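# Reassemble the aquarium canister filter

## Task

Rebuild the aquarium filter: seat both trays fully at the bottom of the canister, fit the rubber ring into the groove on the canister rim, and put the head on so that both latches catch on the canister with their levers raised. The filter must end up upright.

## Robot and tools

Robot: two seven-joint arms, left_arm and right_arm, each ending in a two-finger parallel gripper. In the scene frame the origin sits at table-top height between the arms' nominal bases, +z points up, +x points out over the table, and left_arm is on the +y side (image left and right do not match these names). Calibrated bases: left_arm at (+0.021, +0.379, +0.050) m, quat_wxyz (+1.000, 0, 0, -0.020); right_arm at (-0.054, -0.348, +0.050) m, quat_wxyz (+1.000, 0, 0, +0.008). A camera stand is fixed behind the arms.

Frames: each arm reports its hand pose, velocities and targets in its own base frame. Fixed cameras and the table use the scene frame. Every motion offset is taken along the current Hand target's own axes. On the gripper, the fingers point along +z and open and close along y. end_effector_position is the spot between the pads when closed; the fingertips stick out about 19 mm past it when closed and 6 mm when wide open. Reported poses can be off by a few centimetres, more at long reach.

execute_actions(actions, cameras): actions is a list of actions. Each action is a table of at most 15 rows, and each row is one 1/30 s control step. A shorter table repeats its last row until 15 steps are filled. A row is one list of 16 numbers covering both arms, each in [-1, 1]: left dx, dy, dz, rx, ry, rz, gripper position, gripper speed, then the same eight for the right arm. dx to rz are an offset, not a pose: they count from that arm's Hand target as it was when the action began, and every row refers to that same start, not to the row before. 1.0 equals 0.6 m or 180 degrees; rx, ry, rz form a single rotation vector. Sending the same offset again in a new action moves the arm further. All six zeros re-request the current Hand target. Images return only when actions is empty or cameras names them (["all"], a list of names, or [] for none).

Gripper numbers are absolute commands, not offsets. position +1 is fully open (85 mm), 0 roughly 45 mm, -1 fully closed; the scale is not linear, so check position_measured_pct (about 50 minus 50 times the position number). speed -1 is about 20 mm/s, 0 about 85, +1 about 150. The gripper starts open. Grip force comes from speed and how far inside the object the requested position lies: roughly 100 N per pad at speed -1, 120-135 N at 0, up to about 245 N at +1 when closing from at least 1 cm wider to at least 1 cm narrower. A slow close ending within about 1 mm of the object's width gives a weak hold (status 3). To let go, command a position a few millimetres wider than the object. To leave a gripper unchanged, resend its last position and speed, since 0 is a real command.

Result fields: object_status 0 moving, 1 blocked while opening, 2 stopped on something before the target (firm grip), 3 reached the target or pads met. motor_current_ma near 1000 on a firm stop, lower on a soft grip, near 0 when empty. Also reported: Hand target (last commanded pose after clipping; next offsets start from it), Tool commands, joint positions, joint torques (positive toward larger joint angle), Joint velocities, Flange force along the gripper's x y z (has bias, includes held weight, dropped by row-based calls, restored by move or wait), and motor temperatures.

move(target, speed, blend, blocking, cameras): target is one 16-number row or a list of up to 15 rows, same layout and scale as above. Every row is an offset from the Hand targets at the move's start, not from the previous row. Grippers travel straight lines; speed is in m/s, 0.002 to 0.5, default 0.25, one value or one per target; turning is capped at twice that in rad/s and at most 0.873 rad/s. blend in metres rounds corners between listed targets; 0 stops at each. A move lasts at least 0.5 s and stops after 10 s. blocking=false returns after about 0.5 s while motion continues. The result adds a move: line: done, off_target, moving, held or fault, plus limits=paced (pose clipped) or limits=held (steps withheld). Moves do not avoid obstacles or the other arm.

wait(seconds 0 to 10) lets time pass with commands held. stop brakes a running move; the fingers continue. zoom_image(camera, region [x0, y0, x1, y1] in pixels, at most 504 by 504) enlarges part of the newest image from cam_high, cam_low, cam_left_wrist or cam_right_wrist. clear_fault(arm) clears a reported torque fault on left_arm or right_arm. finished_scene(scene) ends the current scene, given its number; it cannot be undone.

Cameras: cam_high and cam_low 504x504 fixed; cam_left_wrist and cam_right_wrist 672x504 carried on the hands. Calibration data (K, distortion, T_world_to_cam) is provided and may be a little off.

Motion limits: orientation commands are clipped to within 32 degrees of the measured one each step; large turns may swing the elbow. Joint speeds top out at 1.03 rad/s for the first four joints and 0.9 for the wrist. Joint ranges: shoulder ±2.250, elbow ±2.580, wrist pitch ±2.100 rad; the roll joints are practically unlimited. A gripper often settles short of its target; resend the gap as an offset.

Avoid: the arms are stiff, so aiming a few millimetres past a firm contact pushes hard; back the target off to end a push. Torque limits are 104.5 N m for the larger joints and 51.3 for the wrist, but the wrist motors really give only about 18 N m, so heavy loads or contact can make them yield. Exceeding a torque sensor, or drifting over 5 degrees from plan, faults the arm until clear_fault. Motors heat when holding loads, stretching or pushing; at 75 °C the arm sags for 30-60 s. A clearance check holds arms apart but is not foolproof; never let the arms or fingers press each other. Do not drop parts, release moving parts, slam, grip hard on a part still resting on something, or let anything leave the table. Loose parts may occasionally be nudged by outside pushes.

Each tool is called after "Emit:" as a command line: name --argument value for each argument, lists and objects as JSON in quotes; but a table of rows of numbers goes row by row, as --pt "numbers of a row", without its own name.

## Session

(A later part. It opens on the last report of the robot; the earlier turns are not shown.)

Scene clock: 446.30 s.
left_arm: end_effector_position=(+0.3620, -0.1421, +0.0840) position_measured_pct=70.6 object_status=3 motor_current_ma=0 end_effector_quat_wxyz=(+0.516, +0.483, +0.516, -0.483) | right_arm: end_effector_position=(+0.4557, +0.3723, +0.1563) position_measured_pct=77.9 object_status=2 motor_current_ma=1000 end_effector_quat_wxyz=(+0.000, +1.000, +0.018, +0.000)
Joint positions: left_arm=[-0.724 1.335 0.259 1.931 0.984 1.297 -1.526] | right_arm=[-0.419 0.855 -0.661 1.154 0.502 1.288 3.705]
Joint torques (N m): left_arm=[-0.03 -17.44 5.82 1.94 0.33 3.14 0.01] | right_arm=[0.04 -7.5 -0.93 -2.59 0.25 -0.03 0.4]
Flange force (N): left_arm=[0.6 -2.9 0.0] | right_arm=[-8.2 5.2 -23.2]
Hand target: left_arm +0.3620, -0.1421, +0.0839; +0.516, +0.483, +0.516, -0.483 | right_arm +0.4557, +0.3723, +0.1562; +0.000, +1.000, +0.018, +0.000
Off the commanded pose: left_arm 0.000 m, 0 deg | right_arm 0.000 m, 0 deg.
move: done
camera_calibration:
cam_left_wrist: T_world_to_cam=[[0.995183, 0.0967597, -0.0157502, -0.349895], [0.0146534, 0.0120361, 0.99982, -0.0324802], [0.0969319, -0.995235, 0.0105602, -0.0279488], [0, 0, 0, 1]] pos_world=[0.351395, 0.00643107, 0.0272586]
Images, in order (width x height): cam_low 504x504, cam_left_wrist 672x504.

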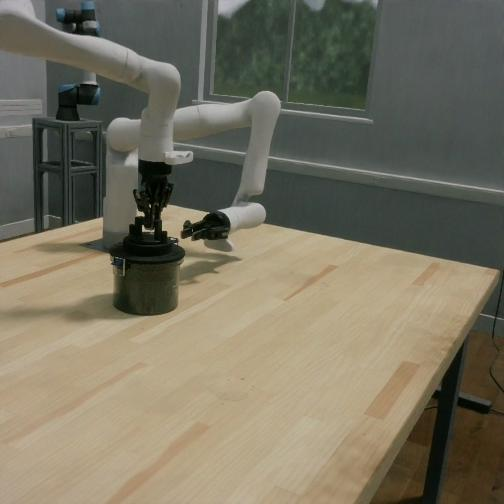

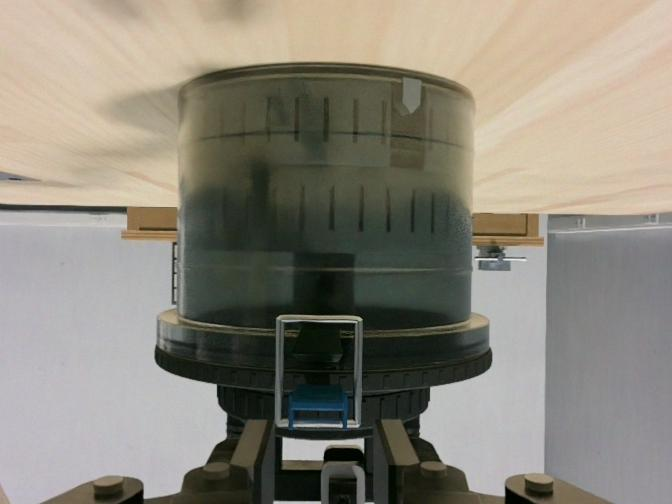

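Emit:
move --target '[0,-0.0015,0.062,0,0,0,-0.41,-0.5,0,0,0,0,0,0,-0.8,-1]' --speed 0.05 --cameras '["cam_left_wrist","cam_low","cam_high"]'

Emit:
zoom_image --camera "cam_left_wrist" --region '[200, 250, 450, 500]'

Emit:
zoom_image --camera "cam_high" --region '[190, 120, 310, 240]'

Scene clock: 448.33 s.
left_arm: end_effector_position=(+0.3635, -0.1792, +0.0840) position_measured_pct=70.6 object_status=3 motor_current_ma=0 end_effector_quat_wxyz=(+0.516, +0.483, +0.516, -0.483) | right_arm: end_effector_position=(+0.4557, +0.3723, +0.1562) position_measured_pct=77.9 object_status=2 motor_current_ma=1000 end_effector_quat_wxyz=(+0.000, +1.000, +0.018, +0.000)
Joint positions: left_arm=[-0.67 1.351 0.302 1.973 1.06 1.232 -1.572] | right_arm=[-0.419 0.855 -0.661 1.154 0.502 1.288 3.705]
Joint torques (N m): left_arm=[-0.22 -17.16 6.41 2.21 0.25 2.99 -0.14] | right_arm=[0 -7.4 -0.9 -2.55 0.26 -0.02 0.4]
Flange force (N): left_arm=[0.8 -2.4 -0.8] | right_arm=[-8.3 5.4 -23.4]
Hand target: left_arm +0.3635, -0.1793, +0.0840; +0.516, +0.483, +0.516, -0.483 | right_arm +0.4557, +0.3723, +0.1562; +0.000, +1.000, +0.018, +0.000
Off the commanded pose: left_arm 0.000 m, 0 deg | right_arm 0.000 m, 0 deg.
move: done
camera_calibration:
cam_left_wrist: T_world_to_cam=[[0.995183, 0.0967596, -0.0157592, -0.347788], [0.0146623, 0.0120369, 0.99982, -0.0320576], [0.0969319, -0.995235, 0.0105602, -0.0651169], [0, 0, 0, 1]] pos_world=[0.352895, -0.0307689, 0.0272586]
Images, in order (width x height): cam_high 504x504, cam_low 504x504, cam_left_wrist 672x504.

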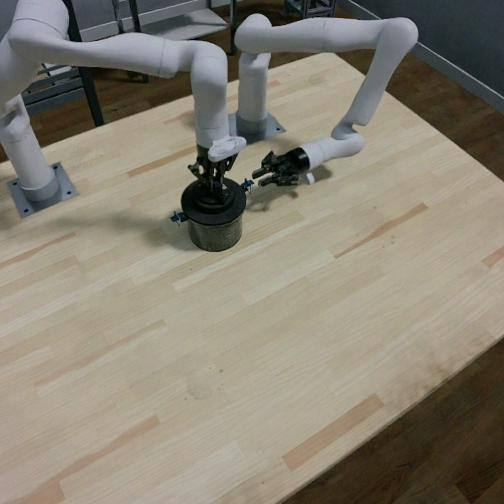

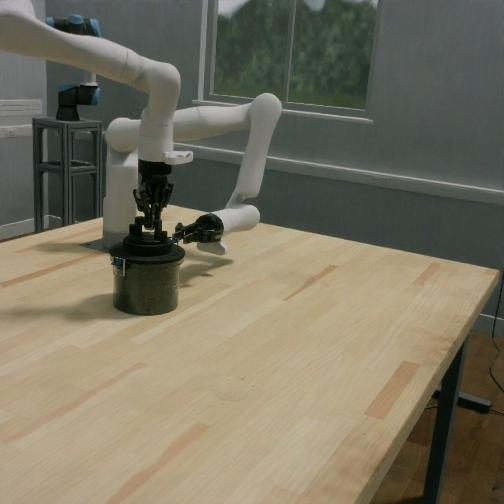

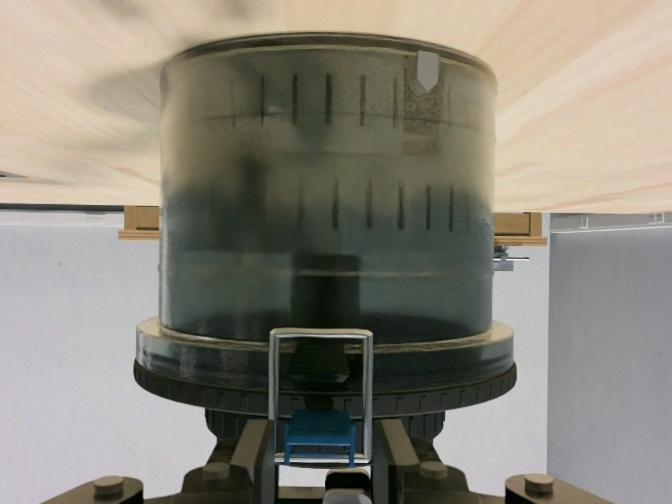

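Scaled by 2.016.

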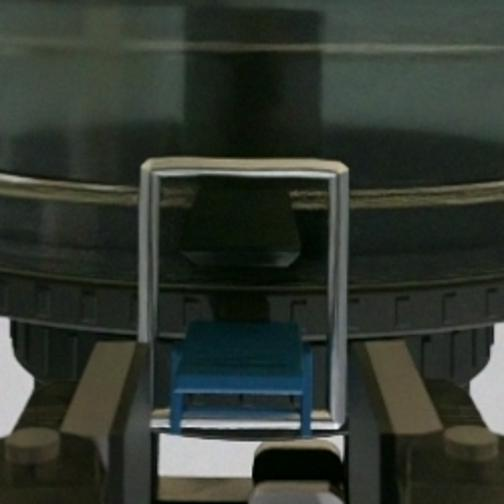

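Scaled by 4.200.

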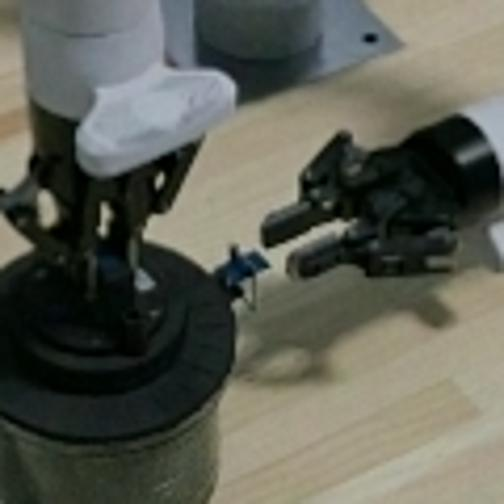

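Emit:
move --target '[0,0,0.0145,0,0,0,-0.41,-0.5,0,0,0,0,0,0,-0.8,-1]' --speed 0.03 --cameras '["cam_left_wrist","cam_low","cam_high"]'

Emit:
zoom_image --camera "cam_left_wrist" --region '[200, 250, 450, 500]'

Emit:
zoom_image --camera "cam_high" --region '[220, 150, 300, 230]'

Emit:
zoom_image --camera "cam_low" --region '[150, 190, 230, 270]'

Scene clock: 449.90 s.
left_arm: end_effector_position=(+0.3641, -0.1879, +0.0840) position_measured_pct=70.6 object_status=3 motor_current_ma=0 end_effector_quat_wxyz=(+0.516, +0.483, +0.516, -0.483) | right_arm: end_effector_position=(+0.4557, +0.3723, +0.1562) position_measured_pct=77.9 object_status=2 motor_current_ma=1000 end_effector_quat_wxyz=(+0.000, +1.000, +0.018, +0.000)
Joint positions: left_arm=[-0.657 1.355 0.312 1.981 1.079 1.217 -1.582] | right_arm=[-0.419 0.855 -0.661 1.154 0.502 1.288 3.705]
Joint torques (N m): left_arm=[-0.23 -17.04 6.37 2.14 0.23 2.72 -0.36] | right_arm=[0.01 -7.43 -0.93 -2.55 0.25 -0.01 0.39]
Flange force (N): left_arm=[0.1 -1.7 -1.3] | right_arm=[-8.2 5.3 -23.3]
Hand target: left_arm +0.3641, -0.1880, +0.0840; +0.516, +0.483, +0.516, -0.483 | right_arm +0.4557, +0.3723, +0.1562; +0.000, +1.000, +0.018, +0.000
Off the commanded pose: left_arm 0.000 m, 0 deg | right_arm 0.000 m, 0 deg.
move: done
camera_calibration:
cam_left_wrist: T_world_to_cam=[[0.995185, 0.0967614, -0.0156507, -0.347547], [0.0145542, 0.0120272, 0.999822, -0.0319239], [0.0969324, -0.995235, 0.010561, -0.0738338], [0, 0, 0, 1]] pos_world=[0.353495, -0.0394689, 0.0272586]
Images, in order (width x height): cam_high 504x504, cam_low 504x504, cam_left_wrist 672x504.

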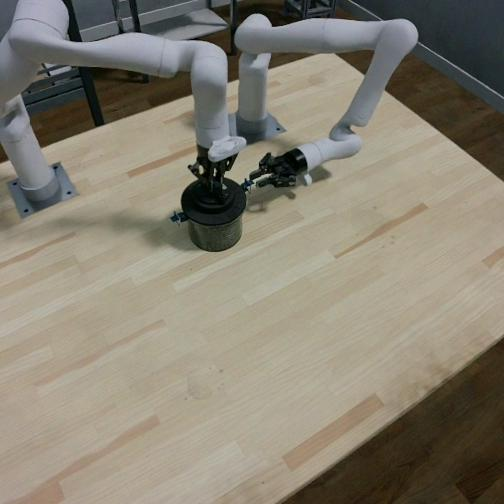

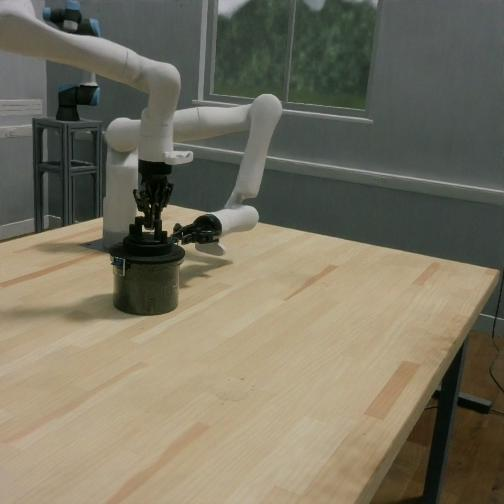

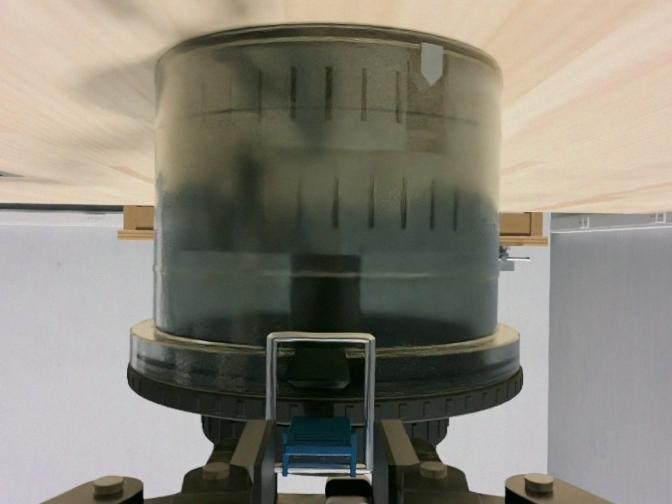

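Scaled by 2.016.

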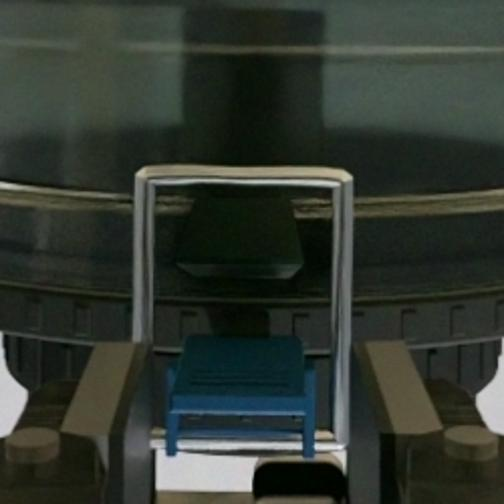

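Scaled by 6.300.

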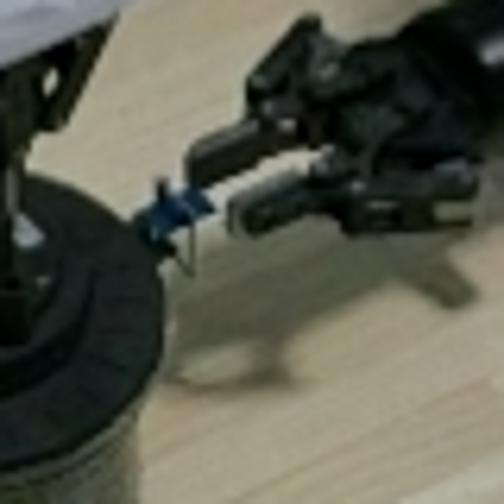

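Scaled by 6.300.

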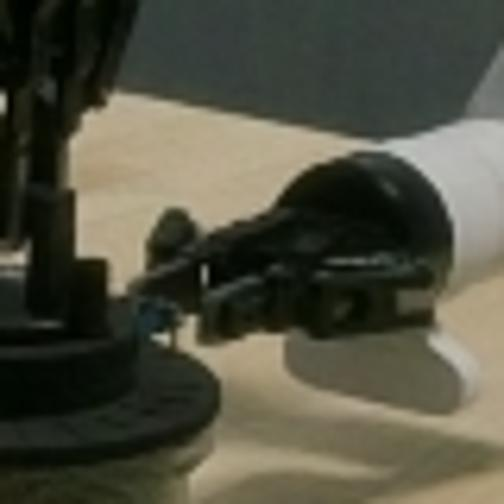

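Emit:
move --pt "0 0 0 0 0 0 -0.61 -1 0 0 0 0 0 0 -0.8 -1" --pt "0 0 0 0 0 0 -0.635 -1 0 0 0 0 0 0 -0.8 -1" --speed 0.03 --cameras '["cam_left_wrist"]'

Emit:
zoom_image --camera "cam_left_wrist" --region '[200, 250, 450, 500]'

Scene clock: 451.70 s.
left_arm: end_effector_position=(+0.3641, -0.1880, +0.0840) position_measured_pct=81.4 object_status=0 motor_current_ma=170 end_effector_quat_wxyz=(+0.516, +0.483, +0.516, -0.483) | right_arm: end_effector_position=(+0.4557, +0.3723, +0.1562) position_measured_pct=77.9 object_status=2 motor_current_ma=1000 end_effector_quat_wxyz=(+0.000, +1.000, +0.018, +0.000)
Joint positions: left_arm=[-0.657 1.355 0.312 1.981 1.08 1.217 -1.582] | right_arm=[-0.419 0.855 -0.661 1.154 0.502 1.288 3.705]
Joint torques (N m): left_arm=[0.12 -17.41 7.38 0.93 1.59 2.94 -0.22] | right_arm=[-0.67 -7.27 -1.44 -2.3 0.08 -0.09 0.62]
Flange force (N): left_arm=[0.2 -6.9 -4.4] | right_arm=[-7.6 5.8 -23.5]
Hand target: left_arm +0.3641, -0.1880, +0.0840; +0.516, +0.483, +0.516, -0.483 | right_arm +0.4557, +0.3723, +0.1562; +0.000, +1.000, +0.018, +0.000
Off the commanded pose: left_arm 0.000 m, 0 deg | right_arm 0.000 m, 0 deg.
move: done
camera_calibration:
cam_left_wrist: T_world_to_cam=[[0.995183, 0.0967596, -0.0157592, -0.347545], [0.0146623, 0.0120369, 0.99982, -0.0318617], [0.0969319, -0.995235, 0.0105602, -0.0738326], [0, 0, 0, 1]] pos_world=[0.353495, -0.0394689, 0.0271586]
Images, in order (width x height): cam_left_wrist 672x504.

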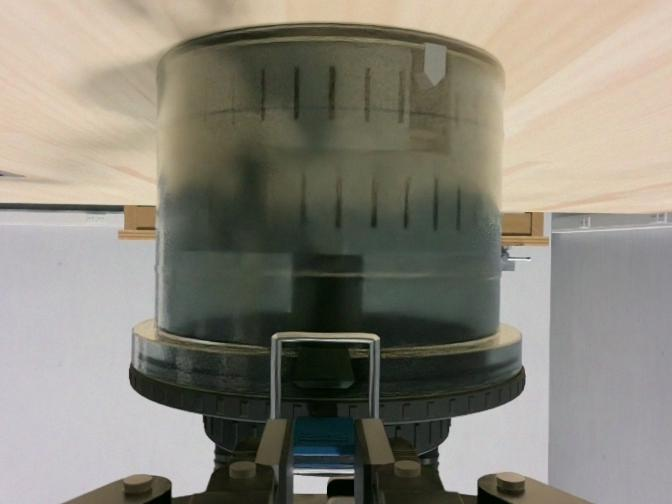

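Scaled by 2.016.

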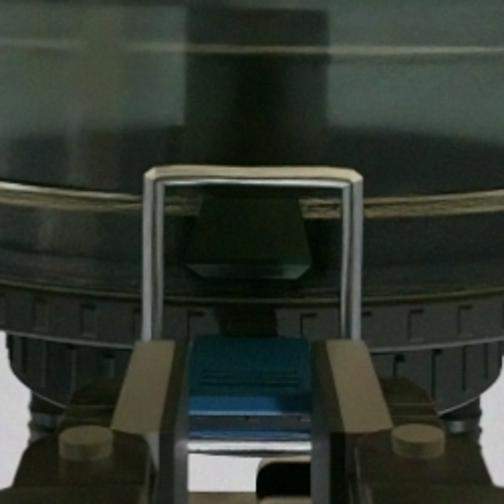

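Emit:
move --pt "-0.0193 0 0.0052 0 0 0 -0.635 -1 0 0 0 0 0 0 -0.8 -1" --pt "-0.0293 0 0.0092 0 0 0 -0.635 -1 0 0 0 0 0 0 -0.8 -1" --pt "-0.0362 0 0.015 0 0 0 -0.635 -1 0 0 0 0 0 0 -0.8 -1" --speed 0.02 --blend 0.002 --cameras '["cam_left_wrist","cam_low"]'

Emit:
zoom_image --camera "cam_left_wrist" --region '[200, 250, 450, 500]'

Scene clock: 454.50 s.
left_arm: end_effector_position=(+0.3647, -0.1969, +0.1056) position_measured_pct=81.4 object_status=3 motor_current_ma=170 end_effector_quat_wxyz=(+0.516, +0.483, +0.516, -0.483) | right_arm: end_effector_position=(+0.4557, +0.3723, +0.1562) position_measured_pct=77.9 object_status=2 motor_current_ma=1000 end_effector_quat_wxyz=(+0.000, +1.000, +0.018, +0.000)
Joint positions: left_arm=[-0.648 1.305 0.335 2.022 1.109 1.207 -1.574] | right_arm=[-0.419 0.855 -0.661 1.154 0.502 1.288 3.705]
Joint torques (N m): left_arm=[1.18 -16.46 7.08 1.41 0.91 2.7 -0.21] | right_arm=[-1.56 -7.08 -2.18 -1.86 -0.39 -0.03 0.67]
Flange force (N): left_arm=[-1.1 -5.0 -5.6] | right_arm=[-6.1 6.5 -23.6]
Hand target: left_arm +0.3647, -0.1969, +0.1057; +0.516, +0.483, +0.516, -0.483 | right_arm +0.4557, +0.3723, +0.1562; +0.000, +1.000, +0.018, +0.000
Off the commanded pose: left_arm 0.000 m, 0 deg | right_arm 0.000 m, 0 deg.
move: done
camera_calibration:
cam_left_wrist: T_world_to_cam=[[0.995183, 0.0967597, -0.0157502, -0.346939], [0.0146534, 0.0120361, 0.99982, -0.0534563], [0.0969319, -0.995235, 0.0105602, -0.0829775], [0, 0, 0, 1]] pos_world=[0.354095, -0.0483689, 0.0488586]
Images, in order (width x height): cam_low 504x504, cam_left_wrist 672x504.

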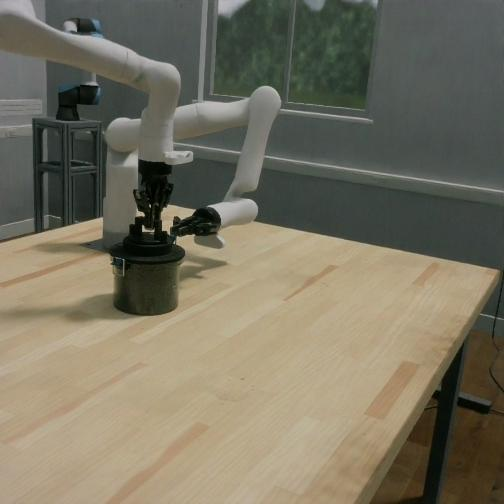

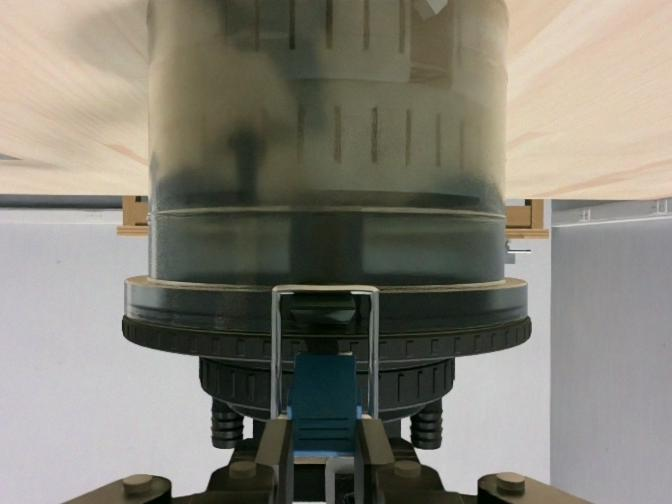

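Scaled by 2.016.

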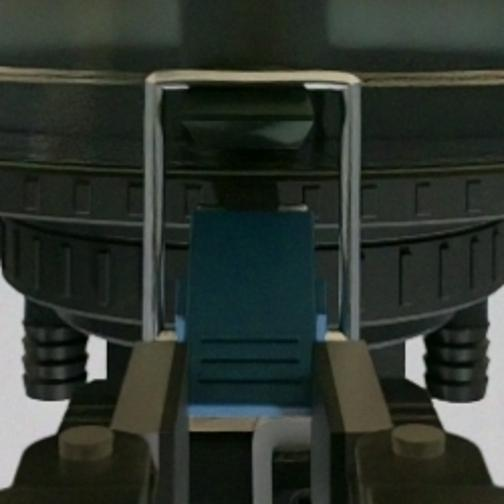

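Emit:
move --pt "-0.006 0 0.0067 0 0 0 -0.635 -1 0 0 0 0 0 0 -0.8 -1" --pt "-0.01 0 0.0147 0 0 0 -0.635 -1 0 0 0 0 0 0 -0.8 -1" --pt "-0.0117 0 0.0247 0 0 0 -0.635 -1 0 0 0 0 0 0 -0.8 -1" --pt "-0.0105 0 0.0347 0 0 0 -0.635 -1 0 0 0 0 0 0 -0.8 -1" --speed 0.02 --blend 0.002 --cameras '["cam_left_wrist","cam_low"]'

Emit:
zoom_image --camera "cam_left_wrist" --region '[200, 200, 450, 450]'

Scene clock: 456.67 s.
left_arm: end_effector_position=(+0.3661, -0.2177, +0.1120) position_measured_pct=81.4 object_status=3 motor_current_ma=170 end_effector_quat_wxyz=(+0.516, +0.483, +0.516, -0.483) | right_arm: end_effector_position=(+0.4557, +0.3723, +0.1562) position_measured_pct=77.9 object_status=2 motor_current_ma=1000 end_effector_quat_wxyz=(+0.000, +1.000, +0.018, +0.000)
Joint positions: left_arm=[-0.615 1.299 0.365 2.047 1.162 1.176 -1.593] | right_arm=[-0.419 0.855 -0.661 1.154 0.502 1.288 3.705]
Joint torques (N m): left_arm=[0.66 -15.1 3.51 0.61 0.29 0.2 -0.51] | right_arm=[-0.82 -5.58 -1.35 -1.4 -0.22 -0.1 0.61]
Flange force (N): left_arm=[-8.5 -1.2 -3.3] | right_arm=[-6.9 5.7 -26.5]
Hand target: left_arm +0.3661, -0.2177, +0.1120; +0.516, +0.483, +0.516, -0.483 | right_arm +0.4557, +0.3723, +0.1563; +0.000, +1.000, +0.018, +0.000
Off the commanded pose: left_arm 0.000 m, 0 deg | right_arm 0.000 m, 0 deg.
move: done
camera_calibration:
cam_left_wrist: T_world_to_cam=[[0.995183, 0.0967596, -0.0157592, -0.346219], [0.0146623, 0.0120369, 0.99982, -0.0596284], [0.0969319, -0.995235, 0.0105602, -0.103882], [0, 0, 0, 1]] pos_world=[0.355495, -0.0691689, 0.0552586]
Images, in order (width x height): cam_low 504x504, cam_left_wrist 672x504.

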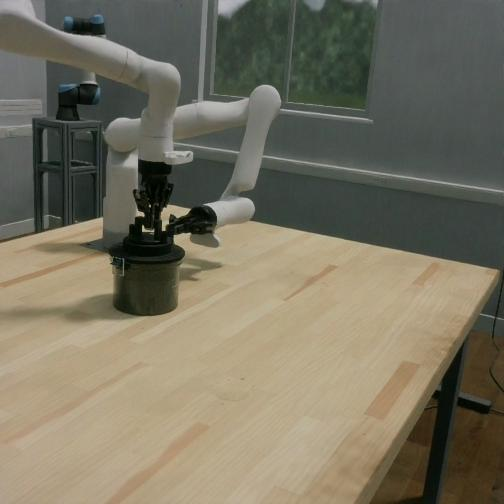

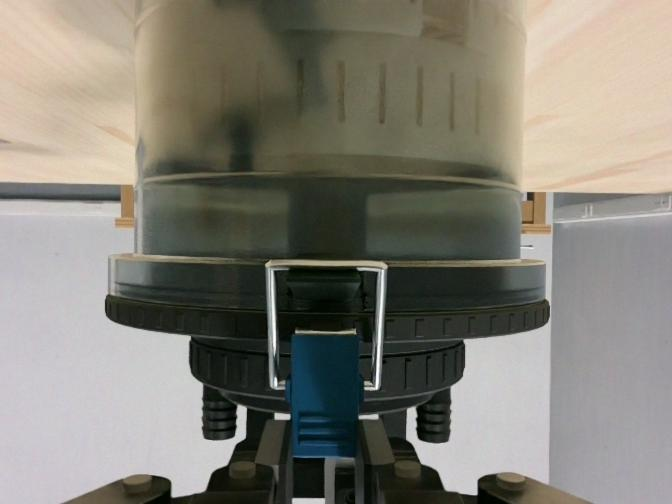

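Scaled by 2.016.

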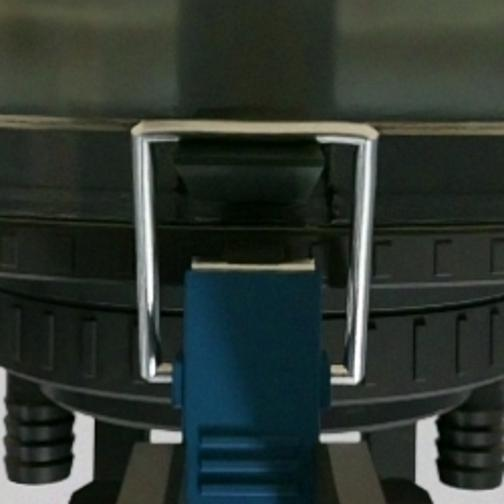

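Emit:
move --target '[0.001,0,0.005,0,0,0,-0.635,-1,0,0,0,0,0,0,-0.8,-1]' --speed 0.02 --cameras '["cam_left_wrist"]'

Emit:
zoom_image --camera "cam_left_wrist" --region '[200, 200, 450, 450]'

Scene clock: 457.80 s.
left_arm: end_effector_position=(+0.3663, -0.2206, +0.1114) position_measured_pct=81.4 object_status=3 motor_current_ma=170 end_effector_quat_wxyz=(+0.516, +0.483, +0.516, -0.483) | right_arm: end_effector_position=(+0.4557, +0.3723, +0.1562) position_measured_pct=77.9 object_status=2 motor_current_ma=1000 end_effector_quat_wxyz=(+0.000, +1.000, +0.018, +0.000)
Joint positions: left_arm=[-0.61 1.302 0.368 2.047 1.169 1.172 -1.598] | right_arm=[-0.419 0.855 -0.661 1.154 0.502 1.288 3.705]
Joint torques (N m): left_arm=[2.78 -14.57 5.54 0.93 0.72 0.04 -0.23] | right_arm=[-2.03 -7.07 -2.5 -2.54 -0.41 -0.75 0.58]
Flange force (N): left_arm=[-8.2 -3.2 -10.8] | right_arm=[-7.1 8.4 -24.2]
Hand target: left_arm +0.3663, -0.2207, +0.1114; +0.516, +0.483, +0.516, -0.483 | right_arm +0.4557, +0.3723, +0.1563; +0.000, +1.000, +0.018, +0.000
Off the commanded pose: left_arm 0.000 m, 0 deg | right_arm 0.000 m, 0 deg.
move: done
camera_calibration:
cam_left_wrist: T_world_to_cam=[[0.995184, 0.0967629, -0.01565, -0.346143], [0.0145632, 0.0119276, 0.999823, -0.0589683], [0.0969325, -0.995236, 0.010461, -0.106875], [0, 0, 0, 1]] pos_world=[0.355695, -0.0721689, 0.0546588]
Images, in order (width x height): cam_left_wrist 672x504.

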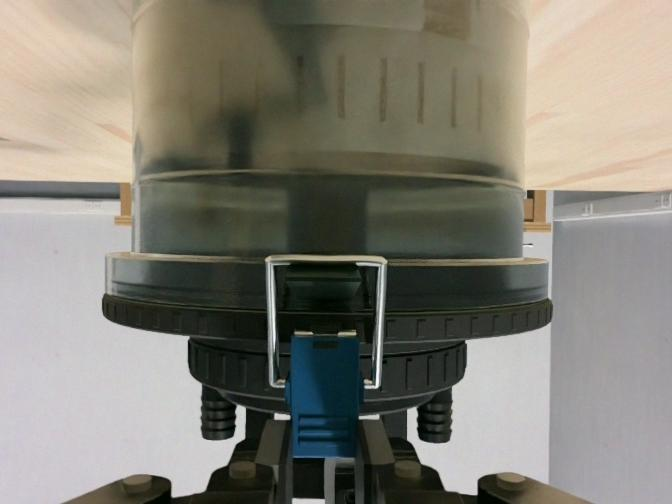

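Scaled by 2.016.

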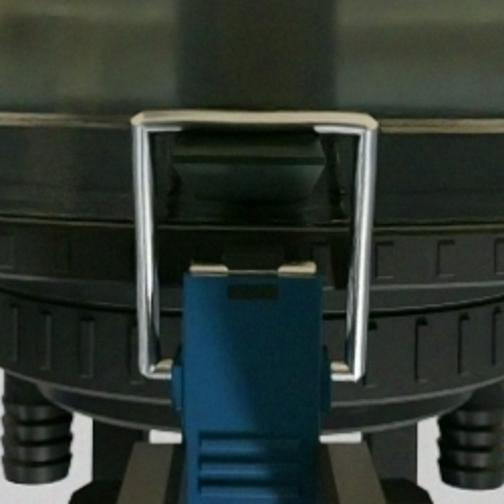

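Emit:
move --target '[0.001,0,0.0033,0,0,0,-0.635,-1,0,0,0,0,0,0,-0.8,-1]' --speed 0.015 --cameras '["cam_left_wrist","cam_high"]'

Emit:
zoom_image --camera "cam_left_wrist" --region '[200, 200, 450, 450]'

Emit:
zoom_image --camera "cam_high" --region '[200, 150, 280, 230]'

Scene clock: 459.00 s.
left_arm: end_effector_position=(+0.3665, -0.2227, +0.1108) position_measured_pct=81.4 object_status=3 motor_current_ma=170 end_effector_quat_wxyz=(+0.516, +0.483, +0.516, -0.483) | right_arm: end_effector_position=(+0.4557, +0.3723, +0.1562) position_measured_pct=77.9 object_status=2 motor_current_ma=1000 end_effector_quat_wxyz=(+0.000, +1.000, +0.018, +0.000)
Joint positions: left_arm=[-0.607 1.305 0.37 2.048 1.173 1.169 -1.601] | right_arm=[-0.419 0.855 -0.661 1.154 0.502 1.288 3.705]
Joint torques (N m): left_arm=[6.41 -13.47 8.25 2.5 0.4 0.18 -0.11] | right_arm=[-4.69 -5.46 -4.15 -4.58 -0.63 -3.82 0.4]
Flange force (N): left_arm=[-7.9 -2.6 -20.7] | right_arm=[-11.2 17.6 -28.9]
Hand target: left_arm +0.3664, -0.2227, +0.1108; +0.516, +0.483, +0.516, -0.483 | right_arm +0.4557, +0.3723, +0.1563; +0.000, +1.000, +0.018, +0.000
Off the commanded pose: left_arm 0.000 m, 0 deg | right_arm 0.000 m, 0 deg.
move: done
camera_calibration:
cam_left_wrist: T_world_to_cam=[[0.995173, 0.0968587, -0.0157607, -0.346041], [0.0146627, 0.0120383, 0.99982, -0.0583729], [0.097031, -0.995225, 0.01056, -0.108909], [0, 0, 0, 1]] pos_world=[0.355795, -0.0741689, 0.0540586]
Images, in order (width x height): cam_high 504x504, cam_left_wrist 672x504.

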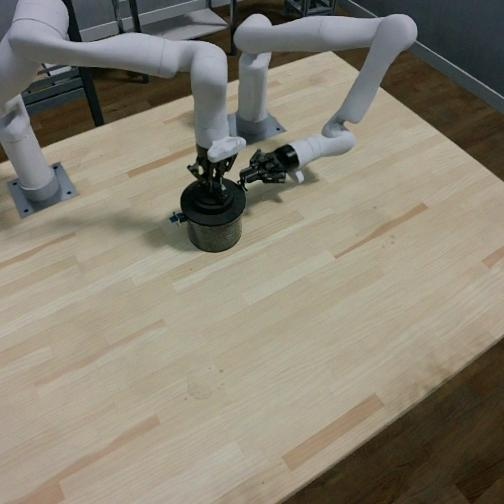

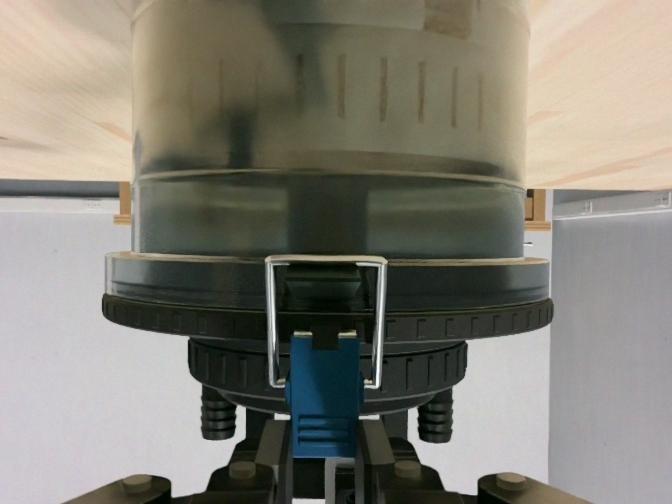

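Scaled by 2.016.

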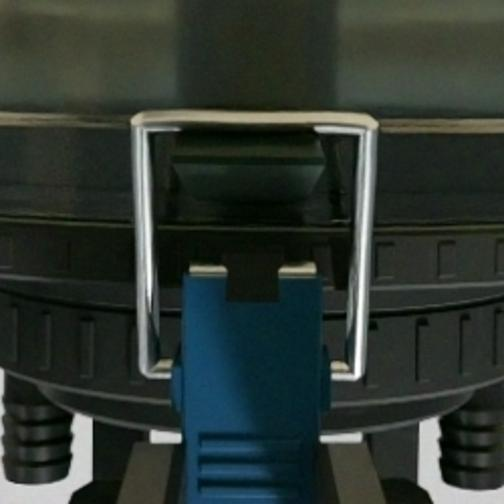

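Scaled by 6.300.

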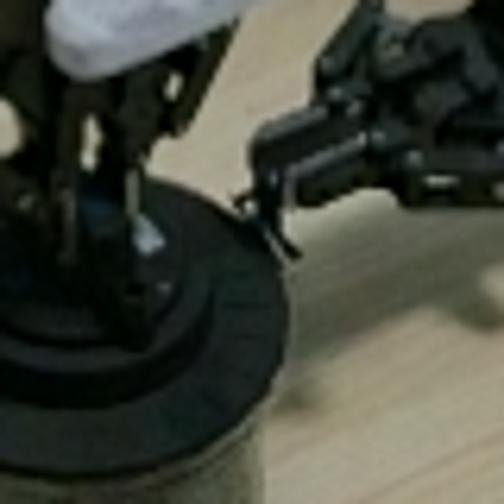

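Emit:
move --pt "0 0 -0.0042 0 0 0 -0.635 -1 0 0 0 0 0 0 -0.8 -1" --pt "0 0 -0.0042 0 0 0 -0.45 -0.5 0 0 0 0 0 0 -0.8 -1" --pt "0 0 -0.1 0 0 0 -0.45 -0.5 0 0 0 0 0 0 -0.8 -1" --speed '[0.02,0.02,0.06]' --cameras '["cam_left_wrist","cam_high"]'

Emit:
zoom_image --camera "cam_left_wrist" --region '[200, 180, 450, 430]'

Scene clock: 461.93 s.
left_arm: end_effector_position=(+0.3625, -0.1629, +0.1108) position_measured_pct=72.7 object_status=3 motor_current_ma=0 end_effector_quat_wxyz=(+0.516, +0.483, +0.516, -0.483) | right_arm: end_effector_position=(+0.4557, +0.3723, +0.1562) position_measured_pct=77.9 object_status=2 motor_current_ma=1000 end_effector_quat_wxyz=(+0.000, +1.000, +0.018, +0.000)
Joint positions: left_arm=[-0.703 1.277 0.299 1.998 1.034 1.265 -1.526] | right_arm=[-0.419 0.855 -0.661 1.154 0.502 1.288 3.705]
Joint torques (N m): left_arm=[0.23 -17.12 6.28 2.09 0.21 3.05 -0.3] | right_arm=[-3.17 -5.75 -3.05 -3.24 -0.53 -2.12 0.36]
Flange force (N): left_arm=[1.1 -1.6 -1.4] | right_arm=[-8.9 12.7 -27.3]
Hand target: left_arm +0.3625, -0.1628, +0.1108; +0.516, +0.483, +0.516, -0.483 | right_arm +0.4557, +0.3723, +0.1563; +0.000, +1.000, +0.018, +0.000
Off the commanded pose: left_arm 0.000 m, 0 deg | right_arm 0.000 m, 0 deg.
move: done
camera_calibration:
cam_left_wrist: T_world_to_cam=[[0.995183, 0.0967596, -0.0157592, -0.347858], [0.0146623, 0.0120369, 0.99982, -0.059034], [0.0969319, -0.995235, 0.0105602, -0.0489714], [0, 0, 0, 1]] pos_world=[0.351795, -0.0143689, 0.0540586]
Images, in order (width x height): cam_high 504x504, cam_left_wrist 672x504.

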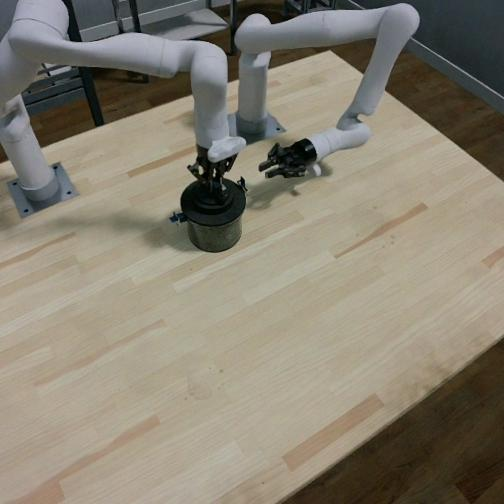

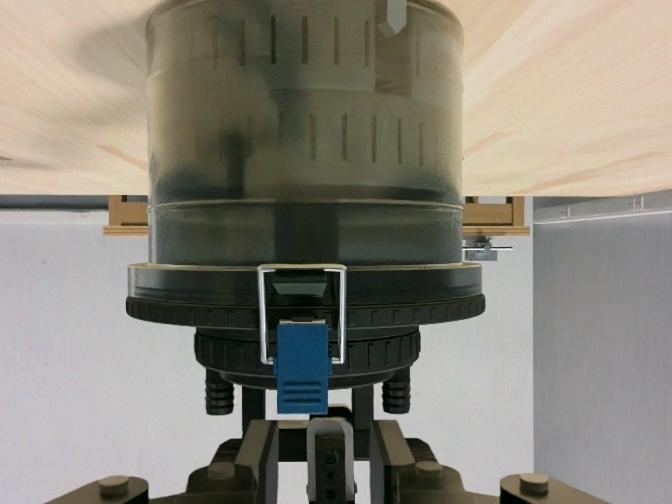

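Scaled by 2.016.

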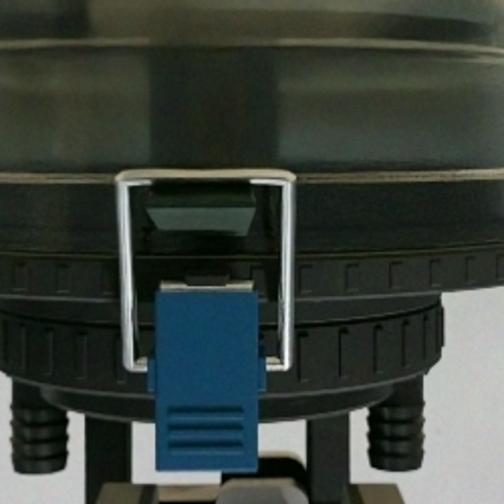

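Emit:
move --pt "0 0 -0.09 0 0 0 -0.45 -0.5 0 0 0 0 0 0 -0.3 -1" --pt "-0.265 0 -0.105 0 0.5 0 -0.9 -0.5 0 0 -0.24 0 0 0 -0.3 -1" --pt "-0.265 0 -0.105 0 0.5 0 -0.9 -0.5 -0.0585 0.4349 -0.2067 0.3849 -0.3849 0.3849 -0.3 -1" --speed '[0.05,0.2,0.2]' --blend '[0,0.03,0]' --cameras '["all"]'

Scene clock: 473.77 s.
left_arm: end_effector_position=(+0.3583, -0.0999, +0.2698) position_measured_pct=94.8 object_status=3 motor_current_ma=0 end_effector_quat_wxyz=(+0.000, +0.683, +0.730, +0.000) | right_arm: end_effector_position=(+0.4401, +0.2121, +0.2879) position_measured_pct=64.9 object_status=3 motor_current_ma=0 end_effector_quat_wxyz=(-0.339, +0.808, -0.330, -0.351)
Joint positions: left_arm=[0.089 0.189 0.14 1.766 -0.028 1.189 0.303] | right_arm=[0.47 0.861 -0.9 1.353 -0.378 1.359 3.774]
Joint torques (N m): left_arm=[-0.05 -12.79 1.34 -9.22 0.2 0.11 -0.21] | right_arm=[-0.2 -18.12 -7.64 -7.7 -2.67 0.44 0.41]
Flange force (N): left_arm=[0.4 -0.7 2.7] | right_arm=[-2.0 4.4 2.1]
Hand target: left_arm +0.3583, -0.0999, +0.2698; +0.000, +0.683, +0.730, +0.000 | right_arm +0.4401, +0.2120, +0.2879; -0.339, +0.808, -0.330, -0.351 (not the last commanded pose)
Off the commanded pose: left_arm 0.000 m, 0 deg | right_arm 0.103 m, 47 deg.
move: off_target (right_arm; path cut at 10 s); path passed 2 of 3 targets; blend cut to 0 m at target 2
camera_calibration:
cam_left_wrist: T_world_to_cam=[[0.996202, 0.0816589, 0.0302308, -0.361645], [0.0813602, -0.996624, 0.0109873, -0.0765904], [0.0310259, -0.00848595, -0.999483, 0.407057], [0, 0, 0, 1]] pos_world=[0.353874, -0.043346, 0.418621]
cam_right_wrist: T_world_to_cam=[[-0.775866, -0.545516, -0.31693, 0.549414], [-0.532111, 0.29593, 0.793274, -0.000595282], [-0.338954, 0.784116, -0.519877, 0.275716], [0, 0, 0, 1]] pos_world=[0.51941, 0.0836971, 0.317936]

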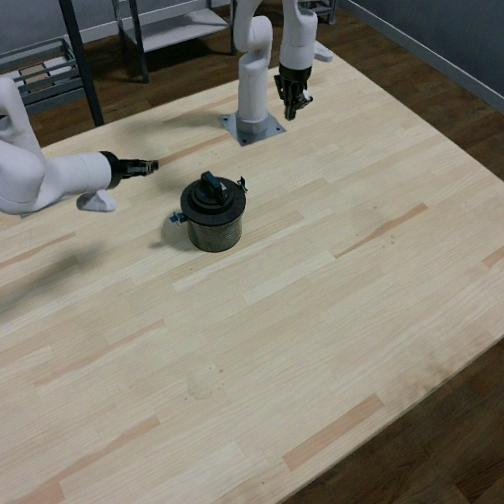

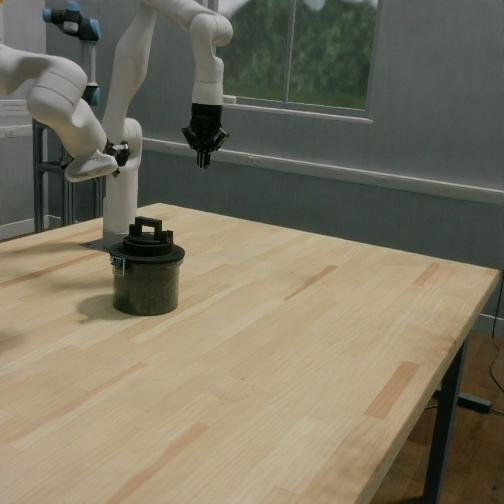

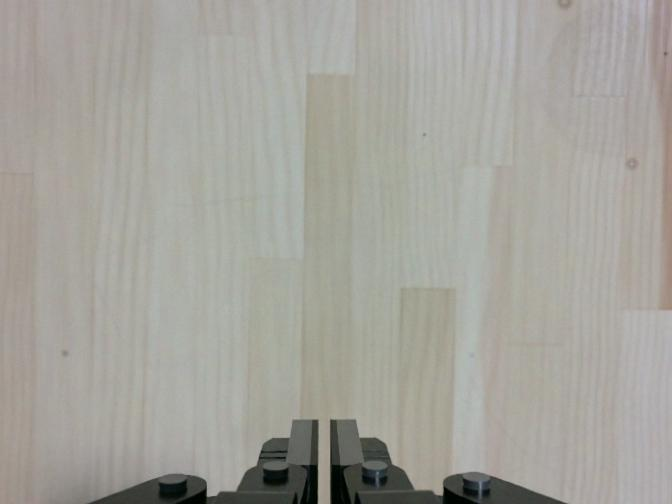

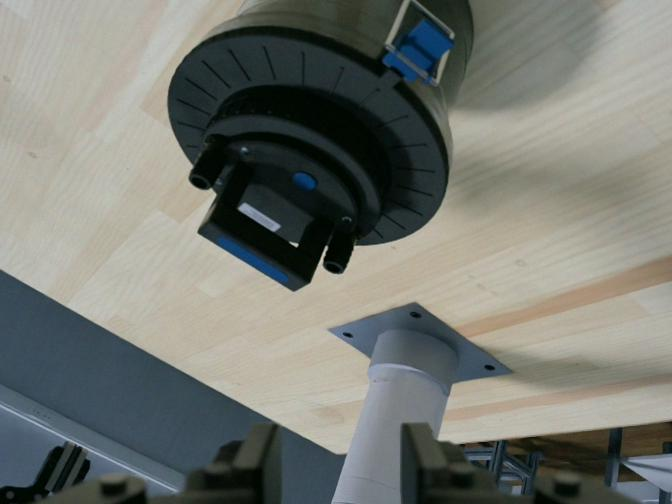

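Emit:
move --pt "0 0 0 0 0 0 -0.9 -0.5 0.0697 0.0852 -0.1312 0.1572 -0.1476 0.1518 -0.41 -0.5" --pt "-0.3887 0.0135 0 0 0 0 -0.9 -0.5 0.0697 0.0852 -0.1312 0.1572 -0.1476 0.1518 -0.41 -0.5" --pt "-0.3887 0.0135 0.0913 0 0 0 -0.9 -0.5 0.0697 0.0852 -0.1312 0.1572 -0.1476 0.1518 -0.41 -0.5" --speed '[0.25,0.2,0.1]' --blend '[0.03,0.03,0]' --cameras '["all"]'

Scene clock: 480.50 s.
left_arm: end_effector_position=(+0.3819, -0.3321, +0.2151) position_measured_pct=94.8 object_status=3 motor_current_ma=0 end_effector_quat_wxyz=(+0.000, +0.683, +0.730, +0.000) | right_arm: end_effector_position=(+0.4500, +0.1101, +0.2799) position_measured_pct=70.6 object_status=3 motor_current_ma=0 end_effector_quat_wxyz=(+0.497, -0.503, +0.497, +0.503)
Joint positions: left_arm=[0.51 0.546 0.257 1.434 -0.143 1.18 0.851] | right_arm=[0.893 1.104 -0.907 1.663 -0.775 1.231 3.815]
Joint torques (N m): left_arm=[-0.02 -19.2 2.57 -8.99 0.28 0.15 -0.2] | right_arm=[-0.39 -17 -9.1 -4.3 -2.52 1.69 0.4]
Flange force (N): left_arm=[0.7 -1.1 2.4] | right_arm=[-0.7 5.1 -0.1]
Hand target: left_arm +0.3819, -0.3321, +0.2150; +0.000, +0.683, +0.730, +0.000 | right_arm +0.4500, +0.1101, +0.2799; +0.497, -0.503, +0.497, +0.503
Off the commanded pose: left_arm 0.000 m, 0 deg | right_arm 0.000 m, 0 deg.
move: done; blend cut to 0.0274 m at target 2
camera_calibration:
cam_left_wrist: T_world_to_cam=[[0.996194, 0.081759, 0.030221, -0.364407], [0.0814571, -0.996615, 0.0110892, -0.309388], [0.0310254, -0.00858524, -0.999482, 0.349658], [0, 0, 0, 1]] pos_world=[0.377374, -0.275546, 0.363921]
cam_right_wrist: T_world_to_cam=[[-0.999987, -0.00343365, 0.00369292, 0.450411], [0.00369824, -0.00154594, 0.999992, -0.22502], [-0.00342791, 0.999993, 0.00155861, 0.0341977], [0, 0, 0, 1]] pos_world=[0.451355, -0.0329988, 0.223302]

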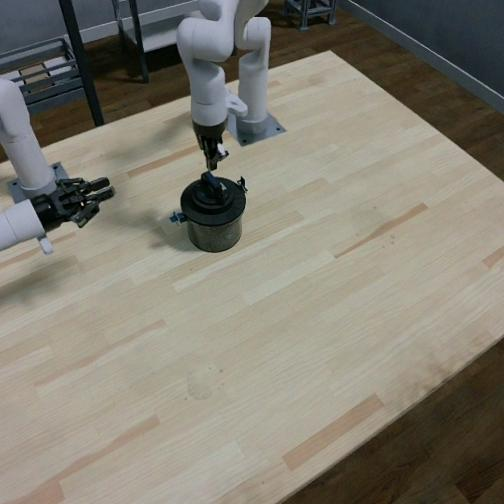

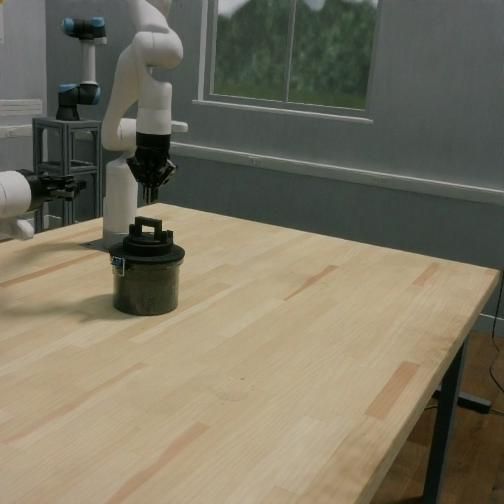

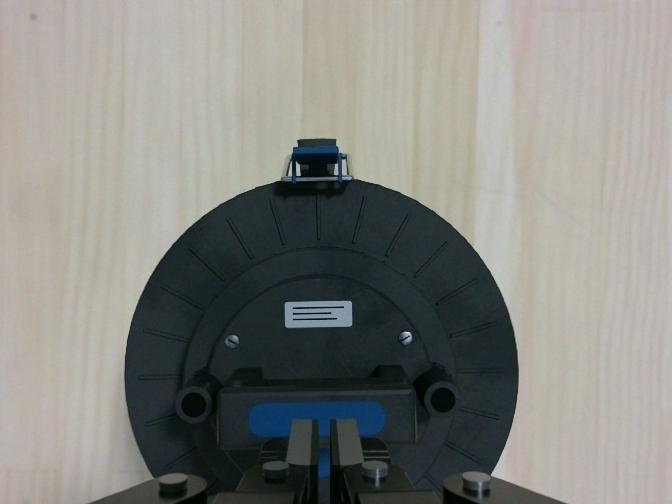

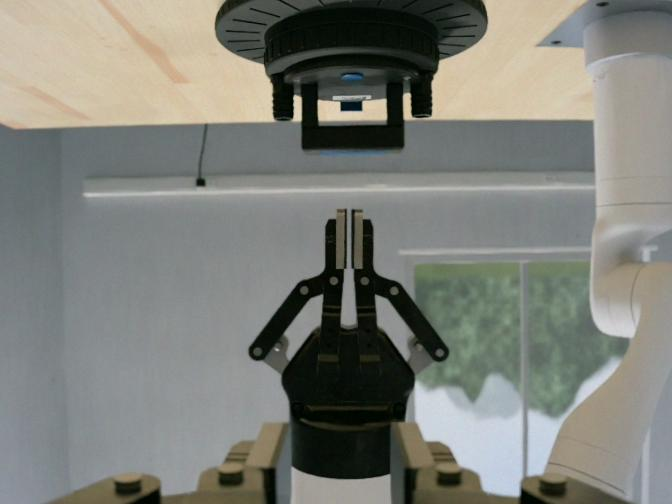

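Emit:
move --pt "0.01 0 0.045 0 0 0 -0.9 -0.5 0.15 0 0 0 0 0 -0.41 -0.5" --pt "0.01 0 0.06 0 0 0 -0.9 -0.5 0.325 0 0 0 0 0 -0.41 -0.5" --speed '[0.15,0.12]' --blend 0.005 --cameras '["cam_left_wrist","cam_right_wrist","cam_low"]'

Scene clock: 483.10 s.
left_arm: end_effector_position=(+0.3815, -0.3261, +0.1791) position_measured_pct=94.8 object_status=3 motor_current_ma=0 end_effector_quat_wxyz=(+0.000, +0.683, +0.730, +0.000) | right_arm: end_effector_position=(+0.4500, +0.1100, +0.0850) position_measured_pct=70.6 object_status=3 motor_current_ma=0 end_effector_quat_wxyz=(+0.497, -0.503, +0.497, +0.503)
Joint positions: left_arm=[0.504 0.574 0.248 1.511 -0.151 1.075 0.852] | right_arm=[0.817 1.484 -0.75 1.515 -0.619 1.188 4.035]
Joint torques (N m): left_arm=[-0.3 -17.33 2.04 -7.39 0.07 0.2 -0.2] | right_arm=[-0.33 -18.21 -9.25 -1.05 -2.1 2.17 0.4]
Flange force (N): left_arm=[0.1 -1.4 -1.7] | right_arm=[-3.0 5.2 -0.5]
Hand target: left_arm +0.3815, -0.3261, +0.1790; +0.000, +0.683, +0.730, +0.000 | right_arm +0.4500, +0.1100, +0.0849; +0.497, -0.503, +0.497, +0.503
Off the commanded pose: left_arm 0.000 m, 0 deg | right_arm 0.000 m, 0 deg.
move: done
camera_calibration:
cam_left_wrist: T_world_to_cam=[[0.996191, 0.0817603, 0.0303206, -0.363442], [0.0814574, -0.996615, 0.0110973, -0.30298], [0.0311253, -0.00858519, -0.999479, 0.313702], [0, 0, 0, 1]] pos_world=[0.376973, -0.269546, 0.327921]
cam_right_wrist: T_world_to_cam=[[-0.999988, -0.00333328, 0.00369453, 0.451035], [0.00369936, -0.00144631, 0.999992, -0.0301184], [-0.00332791, 0.999993, 0.00145863, 0.034559], [0, 0, 0, 1]] pos_world=[0.451255, -0.0330989, 0.0284013]
Images, in order (width x height): cam_low 504x504, cam_left_wrist 672x504, cam_right_wrist 672x504.

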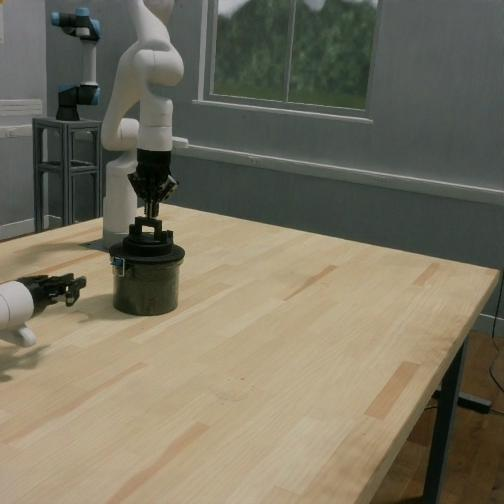

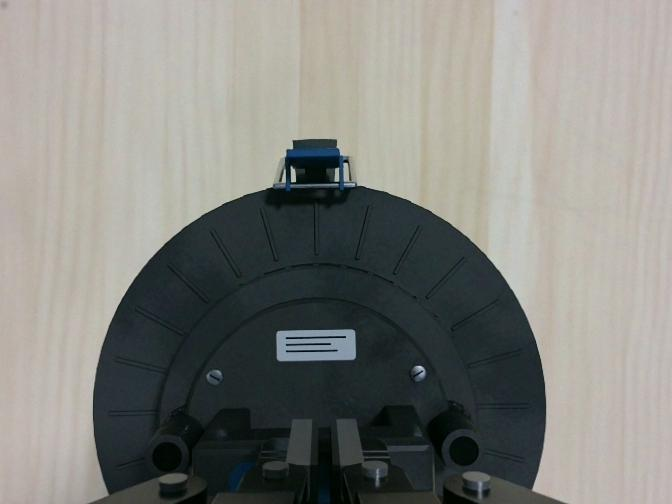

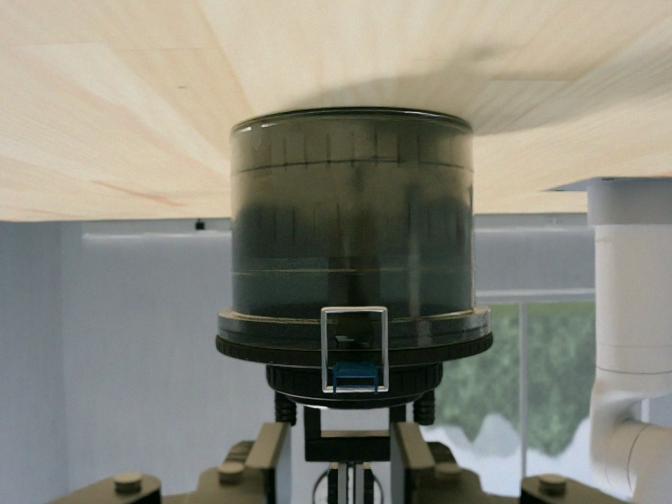

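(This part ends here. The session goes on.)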